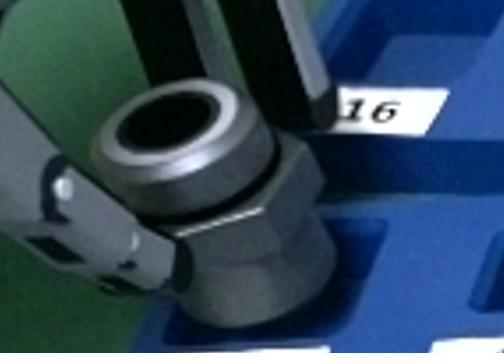

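Call:
move(target={"side": "left", "x": 0.498, "y": 0.3705, "z": 0.96, "quat_wxyz": [0.3536, -0.6124, 0.6124, -0.3536]}, min_time_s=1)

Call:
move(target={"side": "left", "x": 0.498, "y": 0.3705, "z": 0.954, "quat_wxyz": [0.3536, -0.6124, 0.6124, -0.3536]}, min_time_s=1, cameras=["head_camera", "left_wrist_camera"])

Call:
zoom_image(camera="head_camera", region=[50, 180, 150, 250])

Scene clock: 661.50 s.
Joint torques (N m): left_arm=[-21.79 12.96 -0.93 -10.58 0.28 -1.85 -0.23] | right_arm=[-16.51 -6.68 -0.88 -4.75 0.22 -1.72 -0.31]
External joint torques (N m): left_arm=[0.79 -0.33 -1.48 0.16 -0.41 -0.19 -0.22] | right_arm=[-0.26 -0.78 0.42 0.49 -0.05 -0.01 -0.32]
Wrist force (N): left_arm=[2.5 8.8 7.4] | right_arm=[-1.0 3.5 4.1]
Wrist torque (N m): left_arm=[0.39 -0.31 -0.44] | right_arm=[-0.09 0.04 -0.18]
Wrist force, peak (N): left_arm=[2.3 8.7 7.9] | right_arm=[-1.7 4.0 4.5]
move: done
base_odometry: x=-2.900 y=-0.895 heading=-2.794
lidar_m: 0.24 0.24 0.34 0.93 2.43 3.03 4.81 3.00 2.40 0.97 0.35 0.25
base_status: not commanded
joint_positions: torso_squat_rad=+0.500 torso_shift_rad=+0.000 torso_pitch_rad=+0.150 torso_yaw_rad=+0.000 left_shoulder_pitch_rad=-0.951 left_shoulder_roll_rad=+0.452 left_shoulder_yaw_rad=+0.528 left_elbow_rad=-0.861 left_forearm_roll_rad=+0.470 left_wrist_pitch_rad=+0.798 left_hand_roll_rad=-0.523 right_shoulder_pitch_rad=-0.811 right_shoulder_roll_rad=-0.255 right_shoulder_yaw_rad=-0.201 right_elbow_rad=-2.174 right_forearm_roll_rad=-0.119 right_wrist_pitch_rad=+1.784 right_hand_roll_rad=-0.127 head_pan_rad=+0.000 head_tilt_rad=+0.600 left_hand_little=+1.000 left_hand_ring=+1.000 left_hand_middle=+0.061 left_hand_index=+0.038 left_hand_thumb_turn=-1.000 left_hand_thumb_bend=+0.478 left_hand_force_limit=+0.500 left_hand_speed=-0.920 right_hand_little=+1.000 right_hand_ring=+1.000 right_hand_middle=+0.200 right_hand_index=+0.200 right_hand_thumb_turn=-1.000 right_hand_thumb_bend=+0.600 right_hand_force_limit=+0.500 right_hand_speed=-0.850
joint_status: all done
wheel_motors_off: 0
left_hand_stopped_by: target,target,force,force,force,target
right_hand_stopped_by: target,target,target,target,target,target
left_little_load_n: 0.0
left_ring_load_n: -0.5
left_middle_load_n: 8.0
left_index_load_n: 8.5
left_thumb_bend_load_n: 11.5
left_thumb_turn_load_n: 0.0
right_little_load_n: 0.0
right_ring_load_n: 0.0
right_middle_load_n: -0.5
right_index_load_n: 0.0
right_thumb_bend_load_n: 0.0
right_thumb_turn_load_n: 0.0
motor_effort: left_wheel=+4(6) right_wheel=+0(3)
chest: x=-0.1817 y=-0.0011 z=+1.2008 quat_wxyz=(+0.997, +0.001, +0.075, +0.000)
left_hand: x=+0.4975 y=+0.3708 z=+0.9601 quat_wxyz=(+0.354, -0.613, +0.612, -0.353)
left_hand_status: reached (checked arc that bows 1 mm and turns the hand up to 0 deg, planned for 1.0 s): 1 mm and 0.1 deg off.
right_hand: x=+0.3400 y=-0.1999 z=+1.1262 quat_wxyz=(+0.353, -0.613, +0.612, -0.353)
pictures: none

Scene clock: 662.83 s.
Joint torques (N m): left_arm=[-20.59 12.21 2.28 -10.49 0.97 -2.08 -0.24] | right_arm=[-16.53 -6.65 -0.83 -4.81 0.18 -1.71 -0.28]
External joint torques (N m): left_arm=[2 -1.08 1.73 0.26 0.28 -0.43 -0.23] | right_arm=[-0.29 -0.75 0.48 0.43 -0.09 0 -0.28]
Wrist force (N): left_arm=[2.2 8.3 6.3] | right_arm=[-0.7 3.7 3.6]
Wrist torque (N m): left_arm=[0.33 -0.28 -0.43] | right_arm=[-0.02 0.00 -0.20]
Wrist force, peak (N): left_arm=[2.3 9.3 7.8] | right_arm=[-1.1 4.5 4.0]
move: done
base_odometry: x=-2.900 y=-0.895 heading=-2.794
lidar_m: 0.24 0.24 0.34 0.94 2.41 3.01 4.82 3.00 2.40 0.96 0.35 0.24
base_status: not commanded
joint_positions: torso_squat_rad=+0.500 torso_shift_rad=+0.000 torso_pitch_rad=+0.150 torso_yaw_rad=+0.000 left_shoulder_pitch_rad=-0.951 left_shoulder_roll_rad=+0.451 left_shoulder_yaw_rad=+0.528 left_elbow_rad=-0.840 left_forearm_roll_rad=+0.479 left_wrist_pitch_rad=+0.778 left_hand_roll_rad=-0.537 right_shoulder_pitch_rad=-0.811 right_shoulder_roll_rad=-0.255 right_shoulder_yaw_rad=-0.201 right_elbow_rad=-2.174 right_forearm_roll_rad=-0.119 right_wrist_pitch_rad=+1.784 right_hand_roll_rad=-0.127 head_pan_rad=+0.000 head_tilt_rad=+0.600 left_hand_little=+1.000 left_hand_ring=+1.000 left_hand_middle=+0.061 left_hand_index=+0.038 left_hand_thumb_turn=-1.000 left_hand_thumb_bend=+0.478 left_hand_force_limit=+0.500 left_hand_speed=-0.920 right_hand_little=+1.000 right_hand_ring=+1.000 right_hand_middle=+0.200 right_hand_index=+0.200 right_hand_thumb_turn=-1.000 right_hand_thumb_bend=+0.600 right_hand_force_limit=+0.500 right_hand_speed=-0.850
joint_status: all done
wheel_motors_off: 0
left_hand_stopped_by: target,target,force,force,force,target
right_hand_stopped_by: target,target,target,target,target,target
left_little_load_n: 0.0
left_ring_load_n: 0.0
left_middle_load_n: 8.0
left_index_load_n: 8.0
left_thumb_bend_load_n: 11.5
left_thumb_turn_load_n: 0.5
right_little_load_n: 0.0
right_ring_load_n: 0.0
right_middle_load_n: 0.0
right_index_load_n: 0.0
right_thumb_bend_load_n: 0.0
right_thumb_turn_load_n: 0.0
motor_effort: left_wheel=+4(6) right_wheel=-3(3)
chest: x=-0.1817 y=-0.0011 z=+1.2008 quat_wxyz=(+0.997, +0.001, +0.075, +0.000)
left_hand: x=+0.4977 y=+0.3706 z=+0.9542 quat_wxyz=(+0.354, -0.612, +0.612, -0.353)
left_hand_status: reached (checked arc that bows 0 mm and turns the hand up to 0 deg, planned for 1.0 s): 0 mm and 0.1 deg off.
right_hand: x=+0.3400 y=-0.1999 z=+1.1262 quat_wxyz=(+0.353, -0.613, +0.612, -0.353)
head_camera: T_world_to_cam=[[-0.02391, -0.99971, -0.00052, -0.00211], [-0.69681, 0.01703, -0.71706, 0.97301], [0.71686, -0.01678, -0.69702, 1.01261]] pos_world=[-0.04795, -0.00169, 1.4035]
left_wrist_camera: T_world_to_cam=[[0.4911, -0.22131, 0.84252, -0.96342], [-0.5327, -0.84157, 0.08944, 0.49146], [0.68924, -0.49274, -0.53118, 0.45627]] pos_world=[0.42045, 0.4252, 1.01011]

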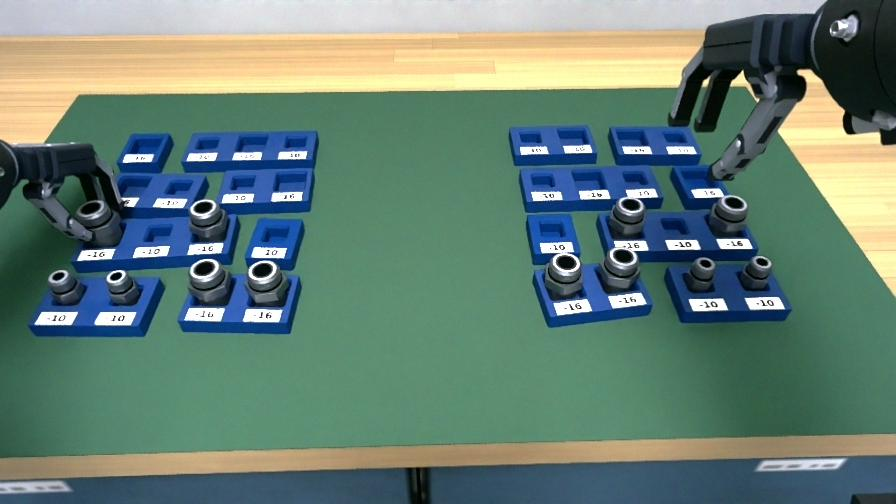

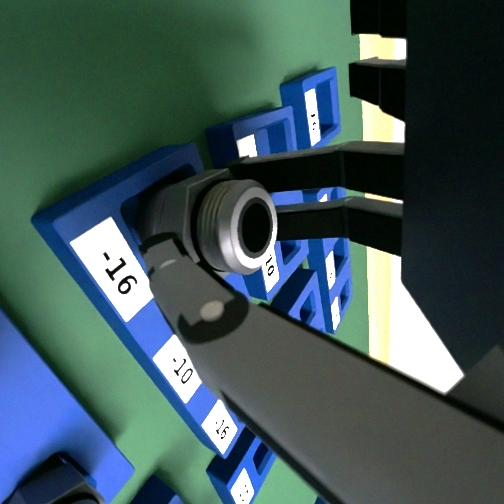

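Scaled by 5.040 from the camera's image (finer frame: 1280x720).

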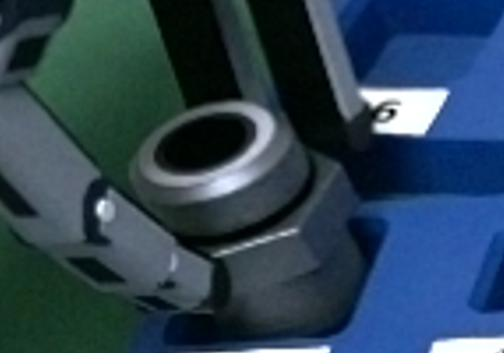

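Call:
move(target={"side": "left", "x": 0.4995, "y": 0.371, "z": 0.9505, "quat_wxyz": [0.3536, -0.6124, 0.6124, -0.3536]}, min_time_s=1)

Call:
move(target={"side": "left", "x": 0.4995, "y": 0.371, "z": 0.9465, "quat_wxyz": [0.3536, -0.6124, 0.6124, -0.3536]}, min_time_s=1, cameras=["head_camera", "left_wrist_camera"])

Call:
zoom_image(camera="head_camera", region=[50, 180, 150, 250])

Scene clock: 664.63 s.
Joint torques (N m): left_arm=[-22.15 14.85 2.3 -10.75 0.95 -2.05 -0.13] | right_arm=[-16.39 -6.64 -0.8 -4.77 0.27 -1.72 -0.29]
External joint torques (N m): left_arm=[0.52 1.55 1.77 -0.01 0.26 -0.42 -0.12] | right_arm=[-0.14 -0.74 0.51 0.47 0 -0.01 -0.29]
Wrist force (N): left_arm=[2.7 9.3 7.7] | right_arm=[-0.5 3.7 3.8]
Wrist torque (N m): left_arm=[0.37 -0.30 -0.44] | right_arm=[-0.04 0.00 -0.18]
Wrist force, peak (N): left_arm=[2.7 9.3 7.7] | right_arm=[-0.6 3.8 4.5]
move: done
base_odometry: x=-2.900 y=-0.895 heading=-2.794
lidar_m: 0.24 0.25 0.33 0.93 2.43 3.01 4.82 3.00 2.39 0.97 0.36 0.24
base_status: not commanded
joint_positions: torso_squat_rad=+0.500 torso_shift_rad=+0.000 torso_pitch_rad=+0.150 torso_yaw_rad=+0.000 left_shoulder_pitch_rad=-0.959 left_shoulder_roll_rad=+0.454 left_shoulder_yaw_rad=+0.529 left_elbow_rad=-0.809 left_forearm_roll_rad=+0.487 left_wrist_pitch_rad=+0.758 left_hand_roll_rad=-0.552 right_shoulder_pitch_rad=-0.811 right_shoulder_roll_rad=-0.255 right_shoulder_yaw_rad=-0.201 right_elbow_rad=-2.174 right_forearm_roll_rad=-0.119 right_wrist_pitch_rad=+1.784 right_hand_roll_rad=-0.127 head_pan_rad=+0.000 head_tilt_rad=+0.600 left_hand_little=+1.000 left_hand_ring=+1.000 left_hand_middle=+0.061 left_hand_index=+0.038 left_hand_thumb_turn=-1.000 left_hand_thumb_bend=+0.478 left_hand_force_limit=+0.500 left_hand_speed=-0.920 right_hand_little=+1.000 right_hand_ring=+1.000 right_hand_middle=+0.200 right_hand_index=+0.200 right_hand_thumb_turn=-1.000 right_hand_thumb_bend=+0.600 right_hand_force_limit=+0.500 right_hand_speed=-0.850
joint_status: all done
wheel_motors_off: 0
left_hand_stopped_by: target,target,force,force,force,target
right_hand_stopped_by: target,target,target,target,target,target
left_little_load_n: 0.0
left_ring_load_n: 0.0
left_middle_load_n: 8.0
left_index_load_n: 8.0
left_thumb_bend_load_n: 11.5
left_thumb_turn_load_n: 0.0
right_little_load_n: 0.0
right_ring_load_n: 0.0
right_middle_load_n: 0.0
right_index_load_n: 0.0
right_thumb_bend_load_n: 0.0
right_thumb_turn_load_n: 0.0
motor_effort: left_wheel=+7(7) right_wheel=-1(3)
chest: x=-0.1817 y=-0.0011 z=+1.2008 quat_wxyz=(+0.997, +0.001, +0.075, +0.000)
left_hand: x=+0.4991 y=+0.3708 z=+0.9503 quat_wxyz=(+0.354, -0.612, +0.612, -0.353)
left_hand_status: reached (checked arc that bows 1 mm and turns the hand up to 0 deg, planned for 1.0 s): 1 mm and 0.1 deg off.
right_hand: x=+0.3400 y=-0.1999 z=+1.1262 quat_wxyz=(+0.353, -0.613, +0.612, -0.353)
pictures: none

Scene clock: 665.97 s.
Joint torques (N m): left_arm=[-19.67 14.67 2 -8.56 0.32 -1.92 -0.39] | right_arm=[-16.52 -6.63 -0.72 -4.88 0.27 -1.72 -0.3]
External joint torques (N m): left_arm=[3.02 1.36 1.48 2.19 -0.37 -0.3 -0.39] | right_arm=[-0.27 -0.73 0.58 0.36 0 -0.01 -0.3]
Wrist force (N): left_arm=[4.4 5.6 1.7] | right_arm=[-1.5 2.9 4.0]
Wrist torque (N m): left_arm=[0.22 -0.36 -0.40] | right_arm=[-0.20 0.14 -0.29]
Wrist force, peak (N): left_arm=[2.4 9.3 7.7] | right_arm=[-0.9 4.1 4.5]
move: done
base_odometry: x=-2.900 y=-0.895 heading=-2.794
lidar_m: 0.23 0.24 0.33 0.92 2.42 3.02 4.82 3.01 2.40 0.97 0.35 0.25
base_status: not commanded
joint_positions: torso_squat_rad=+0.500 torso_shift_rad=+0.000 torso_pitch_rad=+0.150 torso_yaw_rad=+0.000 left_shoulder_pitch_rad=-0.961 left_shoulder_roll_rad=+0.455 left_shoulder_yaw_rad=+0.530 left_elbow_rad=-0.792 left_forearm_roll_rad=+0.496 left_wrist_pitch_rad=+0.745 left_hand_roll_rad=-0.565 right_shoulder_pitch_rad=-0.811 right_shoulder_roll_rad=-0.255 right_shoulder_yaw_rad=-0.201 right_elbow_rad=-2.174 right_forearm_roll_rad=-0.119 right_wrist_pitch_rad=+1.784 right_hand_roll_rad=-0.127 head_pan_rad=+0.000 head_tilt_rad=+0.600 left_hand_little=+1.000 left_hand_ring=+1.000 left_hand_middle=+0.061 left_hand_index=+0.038 left_hand_thumb_turn=-1.000 left_hand_thumb_bend=+0.478 left_hand_force_limit=+0.500 left_hand_speed=-0.920 right_hand_little=+1.000 right_hand_ring=+1.000 right_hand_middle=+0.200 right_hand_index=+0.200 right_hand_thumb_turn=-1.000 right_hand_thumb_bend=+0.600 right_hand_force_limit=+0.500 right_hand_speed=-0.850
joint_status: all done
wheel_motors_off: 0
left_hand_stopped_by: target,target,force,force,force,target
right_hand_stopped_by: target,target,target,target,target,target
left_little_load_n: 0.0
left_ring_load_n: 0.0
left_middle_load_n: 7.5
left_index_load_n: 7.5
left_thumb_bend_load_n: 12.0
left_thumb_turn_load_n: 1.0
right_little_load_n: 0.0
right_ring_load_n: 0.0
right_middle_load_n: 0.0
right_index_load_n: 0.0
right_thumb_bend_load_n: 0.0
right_thumb_turn_load_n: 0.0
motor_effort: left_wheel=+4(5) right_wheel=-2(3)
chest: x=-0.1817 y=-0.0011 z=+1.2008 quat_wxyz=(+0.997, +0.001, +0.075, +0.000)
left_hand: x=+0.4995 y=+0.3708 z=+0.9470 quat_wxyz=(+0.354, -0.612, +0.612, -0.354)
left_hand_status: reached (checked arc that bows 0 mm and turns the hand up to 0 deg, planned for 1.0 s): 1 mm and 0.1 deg off.
right_hand: x=+0.3400 y=-0.1999 z=+1.1263 quat_wxyz=(+0.353, -0.613, +0.612, -0.353)
head_camera: T_world_to_cam=[[-0.0239, -0.99971, -0.00052, -0.00211], [-0.69671, 0.01703, -0.71715, 0.97315], [0.71696, -0.01678, -0.69691, 1.01247]] pos_world=[-0.04795, -0.00169, 1.40351]
left_wrist_camera: T_world_to_cam=[[0.49028, -0.2212, 0.84303, -0.95829], [-0.53316, -0.84129, 0.08933, 0.49352], [0.68947, -0.49326, -0.5304, 0.45064]] pos_world=[0.42225, 0.4255, 1.00281]

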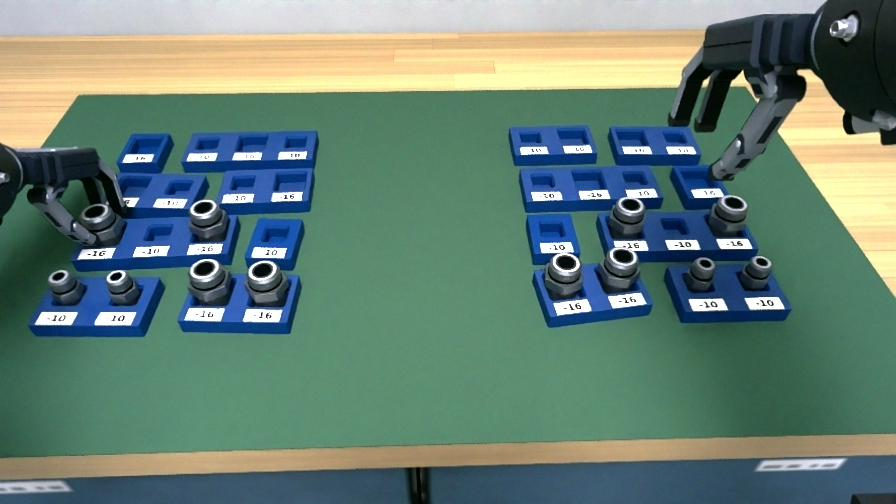

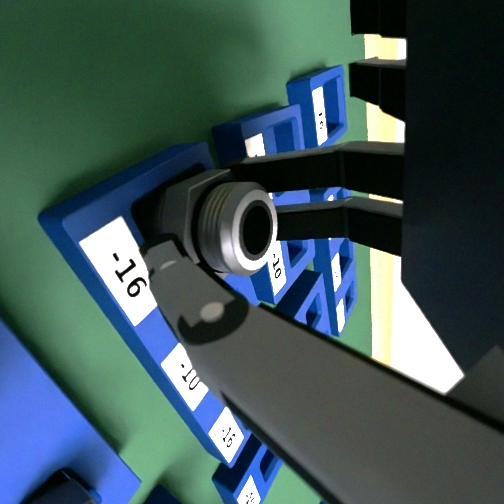

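Scaled by 5.040 from the camera's image (finer frame: 1280x720).

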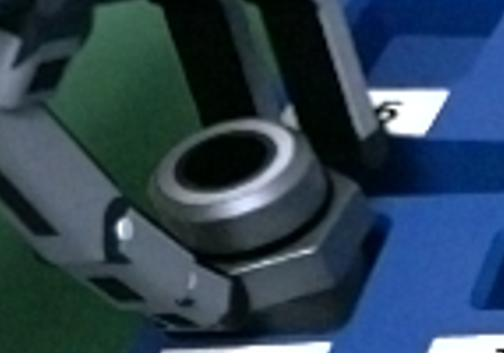

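Call:
move(joints={"left_hand_speed": -0.85, "left_hand_index": 0.2, "left_hand_middle": 0.2, "left_hand_thumb_bend": 0.6})

Call:
move(target={"side": "left", "x": 0.4985, "y": 0.3712, "z": 0.985, "quat_wxyz": [0.3536, -0.6124, 0.6124, -0.3536]}, min_time_s=1.2, cameras=["head_camera"])

Call:
zoom_image(camera="head_camera", region=[50, 180, 150, 250])

Call:
move(target={"side": "left", "x": 0.45, "y": 0.34, "z": 1.06, "quat_wxyz": [0.3536, -0.6124, 0.6124, -0.3536]}, min_time_s=1)

Scene clock: 667.37 s.
Joint torques (N m): left_arm=[-19.48 14.97 2.48 -9.77 0.31 -1.54 -0.24] | right_arm=[-16.42 -6.43 -0.72 -4.8 0.25 -1.77 -0.15]
External joint torques (N m): left_arm=[3.21 1.66 1.96 0.98 -0.38 0.08 -0.23] | right_arm=[-0.17 -0.53 0.59 0.44 -0.02 -0.06 -0.16]
Wrist force (N): left_arm=[2.3 6.9 6.5] | right_arm=[-0.5 3.5 3.9]
Wrist torque (N m): left_arm=[0.36 -0.27 -0.43] | right_arm=[-0.10 0.00 -0.18]
Wrist force, peak (N): left_arm=[2.3 6.9 6.6] | right_arm=[-0.8 4.2 4.6]
move: done
base_odometry: x=-2.900 y=-0.895 heading=-2.794
lidar_m: 0.24 0.25 0.34 0.94 2.42 3.03 4.81 3.01 2.39 0.97 0.35 0.24
base_status: not commanded
joint_positions: torso_squat_rad=+0.500 torso_shift_rad=+0.000 torso_pitch_rad=+0.150 torso_yaw_rad=+0.000 left_shoulder_pitch_rad=-0.961 left_shoulder_roll_rad=+0.455 left_shoulder_yaw_rad=+0.530 left_elbow_rad=-0.792 left_forearm_roll_rad=+0.496 left_wrist_pitch_rad=+0.744 left_hand_roll_rad=-0.565 right_shoulder_pitch_rad=-0.811 right_shoulder_roll_rad=-0.255 right_shoulder_yaw_rad=-0.201 right_elbow_rad=-2.174 right_forearm_roll_rad=-0.119 right_wrist_pitch_rad=+1.784 right_hand_roll_rad=-0.127 head_pan_rad=+0.000 head_tilt_rad=+0.600 left_hand_little=+1.000 left_hand_ring=+1.000 left_hand_middle=+0.200 left_hand_index=+0.200 left_hand_thumb_turn=-1.000 left_hand_thumb_bend=+0.600 left_hand_force_limit=+0.500 left_hand_speed=-0.850 right_hand_little=+1.000 right_hand_ring=+1.000 right_hand_middle=+0.200 right_hand_index=+0.200 right_hand_thumb_turn=-1.000 right_hand_thumb_bend=+0.600 right_hand_force_limit=+0.500 right_hand_speed=-0.850
joint_status: all done
wheel_motors_off: 0
left_hand_stopped_by: target,target,target,target,target,target
right_hand_stopped_by: target,target,target,target,target,target
left_little_load_n: -0.5
left_ring_load_n: 0.0
left_middle_load_n: 0.0
left_index_load_n: 0.0
left_thumb_bend_load_n: 0.0
left_thumb_turn_load_n: 0.0
right_little_load_n: 0.0
right_ring_load_n: 0.0
right_middle_load_n: 0.0
right_index_load_n: 0.0
right_thumb_bend_load_n: 0.0
right_thumb_turn_load_n: 0.0
motor_effort: left_wheel=+4(5) right_wheel=-1(2)
chest: x=-0.1817 y=-0.0011 z=+1.2008 quat_wxyz=(+0.997, +0.001, +0.075, +0.000)
left_hand: x=+0.4995 y=+0.3708 z=+0.9469 quat_wxyz=(+0.354, -0.612, +0.612, -0.354)
right_hand: x=+0.3400 y=-0.1999 z=+1.1263 quat_wxyz=(+0.353, -0.613, +0.612, -0.353)
pictures: none

Scene clock: 668.90 s.
Joint torques (N m): left_arm=[-20.84 14.4 -1.08 -11.34 0.24 -1.4 0.33] | right_arm=[-16.65 -6.85 -0.61 -4.93 0.25 -1.78 -0.29]
External joint torques (N m): left_arm=[1.93 0.99 -1.75 -0.66 -0.44 0.3 0.34] | right_arm=[-0.41 -0.95 0.7 0.31 -0.02 -0.07 -0.3]
Wrist force (N): left_arm=[2.3 7.2 6.3] | right_arm=[-1.2 2.6 3.3]
Wrist torque (N m): left_arm=[0.43 -0.28 -0.27] | right_arm=[-0.20 0.10 -0.27]
Wrist force, peak (N): left_arm=[2.4 7.1 6.5] | right_arm=[-0.7 3.7 4.8]
move: done
base_odometry: x=-2.900 y=-0.895 heading=-2.794
lidar_m: 0.23 0.25 0.34 0.96 2.42 3.02 4.82 2.99 2.39 0.97 0.35 0.25
base_status: not commanded
joint_positions: torso_squat_rad=+0.500 torso_shift_rad=+0.000 torso_pitch_rad=+0.150 torso_yaw_rad=+0.000 left_shoulder_pitch_rad=-0.973 left_shoulder_roll_rad=+0.472 left_shoulder_yaw_rad=+0.517 left_elbow_rad=-0.903 left_forearm_roll_rad=+0.452 left_wrist_pitch_rad=+0.863 left_hand_roll_rad=-0.479 right_shoulder_pitch_rad=-0.811 right_shoulder_roll_rad=-0.255 right_shoulder_yaw_rad=-0.201 right_elbow_rad=-2.174 right_forearm_roll_rad=-0.119 right_wrist_pitch_rad=+1.784 right_hand_roll_rad=-0.127 head_pan_rad=+0.000 head_tilt_rad=+0.600 left_hand_little=+1.000 left_hand_ring=+1.000 left_hand_middle=+0.200 left_hand_index=+0.200 left_hand_thumb_turn=-1.000 left_hand_thumb_bend=+0.600 left_hand_force_limit=+0.500 left_hand_speed=-0.850 right_hand_little=+1.000 right_hand_ring=+1.000 right_hand_middle=+0.200 right_hand_index=+0.200 right_hand_thumb_turn=-1.000 right_hand_thumb_bend=+0.600 right_hand_force_limit=+0.500 right_hand_speed=-0.850
joint_status: all done
wheel_motors_off: 0
left_hand_stopped_by: target,target,target,target,target,target
right_hand_stopped_by: target,target,target,target,target,target
left_little_load_n: 0.0
left_ring_load_n: 0.0
left_middle_load_n: 0.0
left_index_load_n: 0.0
left_thumb_bend_load_n: 0.0
left_thumb_turn_load_n: 0.0
right_little_load_n: 0.0
right_ring_load_n: 0.0
right_middle_load_n: 0.0
right_index_load_n: 0.0
right_thumb_bend_load_n: 0.0
right_thumb_turn_load_n: 0.5
motor_effort: left_wheel=+5(5) right_wheel=-2(3)
chest: x=-0.1817 y=-0.0011 z=+1.2008 quat_wxyz=(+0.997, +0.001, +0.075, +0.000)
left_hand: x=+0.4988 y=+0.3713 z=+0.9848 quat_wxyz=(+0.352, -0.612, +0.613, -0.354)
left_hand_status: reached (checked arc that bows 2 mm and turns the hand up to 0 deg, planned for 1.2 s): 0 mm and 0.2 deg off.
right_hand: x=+0.3400 y=-0.1999 z=+1.1263 quat_wxyz=(+0.353, -0.613, +0.612, -0.353)
head_camera: T_world_to_cam=[[-0.0239, -0.99971, -0.00052, -0.00211], [-0.69671, 0.01703, -0.71715, 0.97315], [0.71696, -0.01678, -0.69691, 1.01247]] pos_world=[-0.04795, -0.00169, 1.40351]

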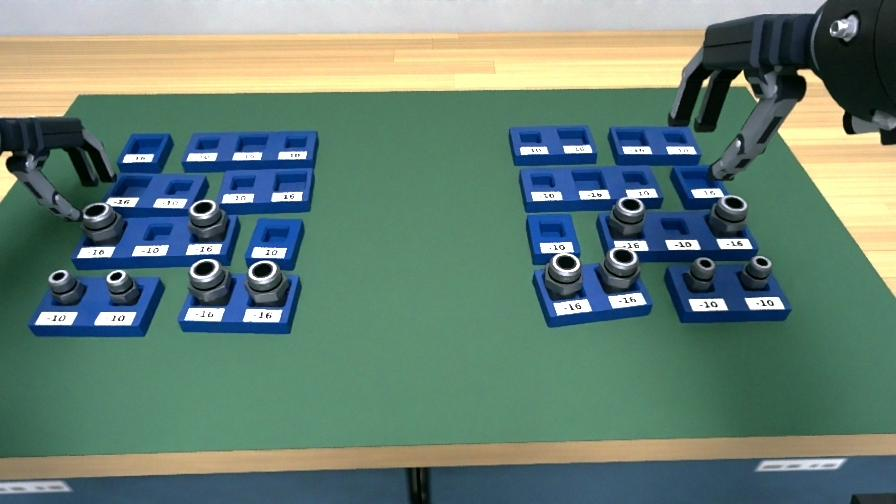

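Scaled by 5.040 from the camera's image (finer frame: 1280x720).

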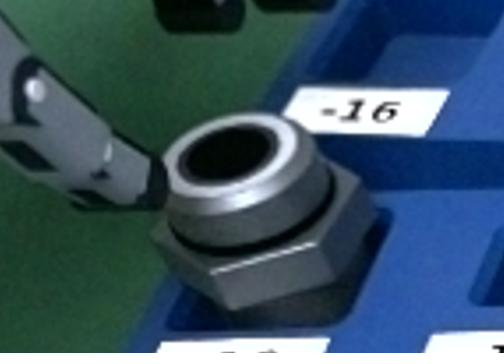

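Scene clock: 670.23 s.
Joint torques (N m): left_arm=[-16.75 11.84 0.28 -9.88 0.21 -1.86 0] | right_arm=[-16.27 -6.36 -0.64 -4.75 0.16 -1.71 -0.29]
External joint torques (N m): left_arm=[4.05 -0.4 -1.05 -0.44 -0.27 -0.02 0.01] | right_arm=[-0.02 -0.46 0.66 0.49 -0.12 0 -0.29]
Wrist force (N): left_arm=[2.2 6.7 6.3] | right_arm=[-1.3 3.6 3.7]
Wrist torque (N m): left_arm=[0.33 -0.27 -0.26] | right_arm=[-0.10 0.13 -0.21]
Wrist force, peak (N): left_arm=[2.4 7.5 6.8] | right_arm=[-1.2 3.8 4.7]
move: done
base_odometry: x=-2.900 y=-0.895 heading=-2.794
lidar_m: 0.23 0.25 0.34 0.95 2.42 3.03 4.82 3.00 2.40 0.96 0.36 0.25
base_status: not commanded
joint_positions: torso_squat_rad=+0.500 torso_shift_rad=+0.000 torso_pitch_rad=+0.150 torso_yaw_rad=+0.000 left_shoulder_pitch_rad=-0.870 left_shoulder_roll_rad=+0.440 left_shoulder_yaw_rad=+0.474 left_elbow_rad=-1.433 left_forearm_roll_rad=+0.382 left_wrist_pitch_rad=+1.247 left_hand_roll_rad=-0.242 right_shoulder_pitch_rad=-0.811 right_shoulder_roll_rad=-0.255 right_shoulder_yaw_rad=-0.201 right_elbow_rad=-2.174 right_forearm_roll_rad=-0.119 right_wrist_pitch_rad=+1.784 right_hand_roll_rad=-0.127 head_pan_rad=+0.000 head_tilt_rad=+0.600 left_hand_little=+1.000 left_hand_ring=+1.000 left_hand_middle=+0.200 left_hand_index=+0.200 left_hand_thumb_turn=-1.000 left_hand_thumb_bend=+0.600 left_hand_force_limit=+0.500 left_hand_speed=-0.850 right_hand_little=+1.000 right_hand_ring=+1.000 right_hand_middle=+0.200 right_hand_index=+0.200 right_hand_thumb_turn=-1.000 right_hand_thumb_bend=+0.600 right_hand_force_limit=+0.500 right_hand_speed=-0.850
joint_status: all done
wheel_motors_off: 0
left_hand_stopped_by: target,target,target,target,target,target
right_hand_stopped_by: target,target,target,target,target,target
left_little_load_n: 0.0
left_ring_load_n: 0.0
left_middle_load_n: 0.0
left_index_load_n: 0.0
left_thumb_bend_load_n: 0.5
left_thumb_turn_load_n: 0.0
right_little_load_n: 0.0
right_ring_load_n: 0.0
right_middle_load_n: 0.0
right_index_load_n: 0.0
right_thumb_bend_load_n: 0.0
right_thumb_turn_load_n: 0.0
motor_effort: left_wheel=+3(6) right_wheel=-1(3)
chest: x=-0.1817 y=-0.0011 z=+1.2008 quat_wxyz=(+0.997, +0.001, +0.075, +0.000)
left_hand: x=+0.4504 y=+0.3400 z=+1.0605 quat_wxyz=(+0.346, -0.612, +0.616, -0.355)
left_hand_status: reached (checked arc that bows 20 mm and turns the hand up to 3 deg, planned for 1.0 s): 1 mm and 1.0 deg off.
right_hand: x=+0.3400 y=-0.2000 z=+1.1263 quat_wxyz=(+0.353, -0.613, +0.612, -0.353)
pictures: none


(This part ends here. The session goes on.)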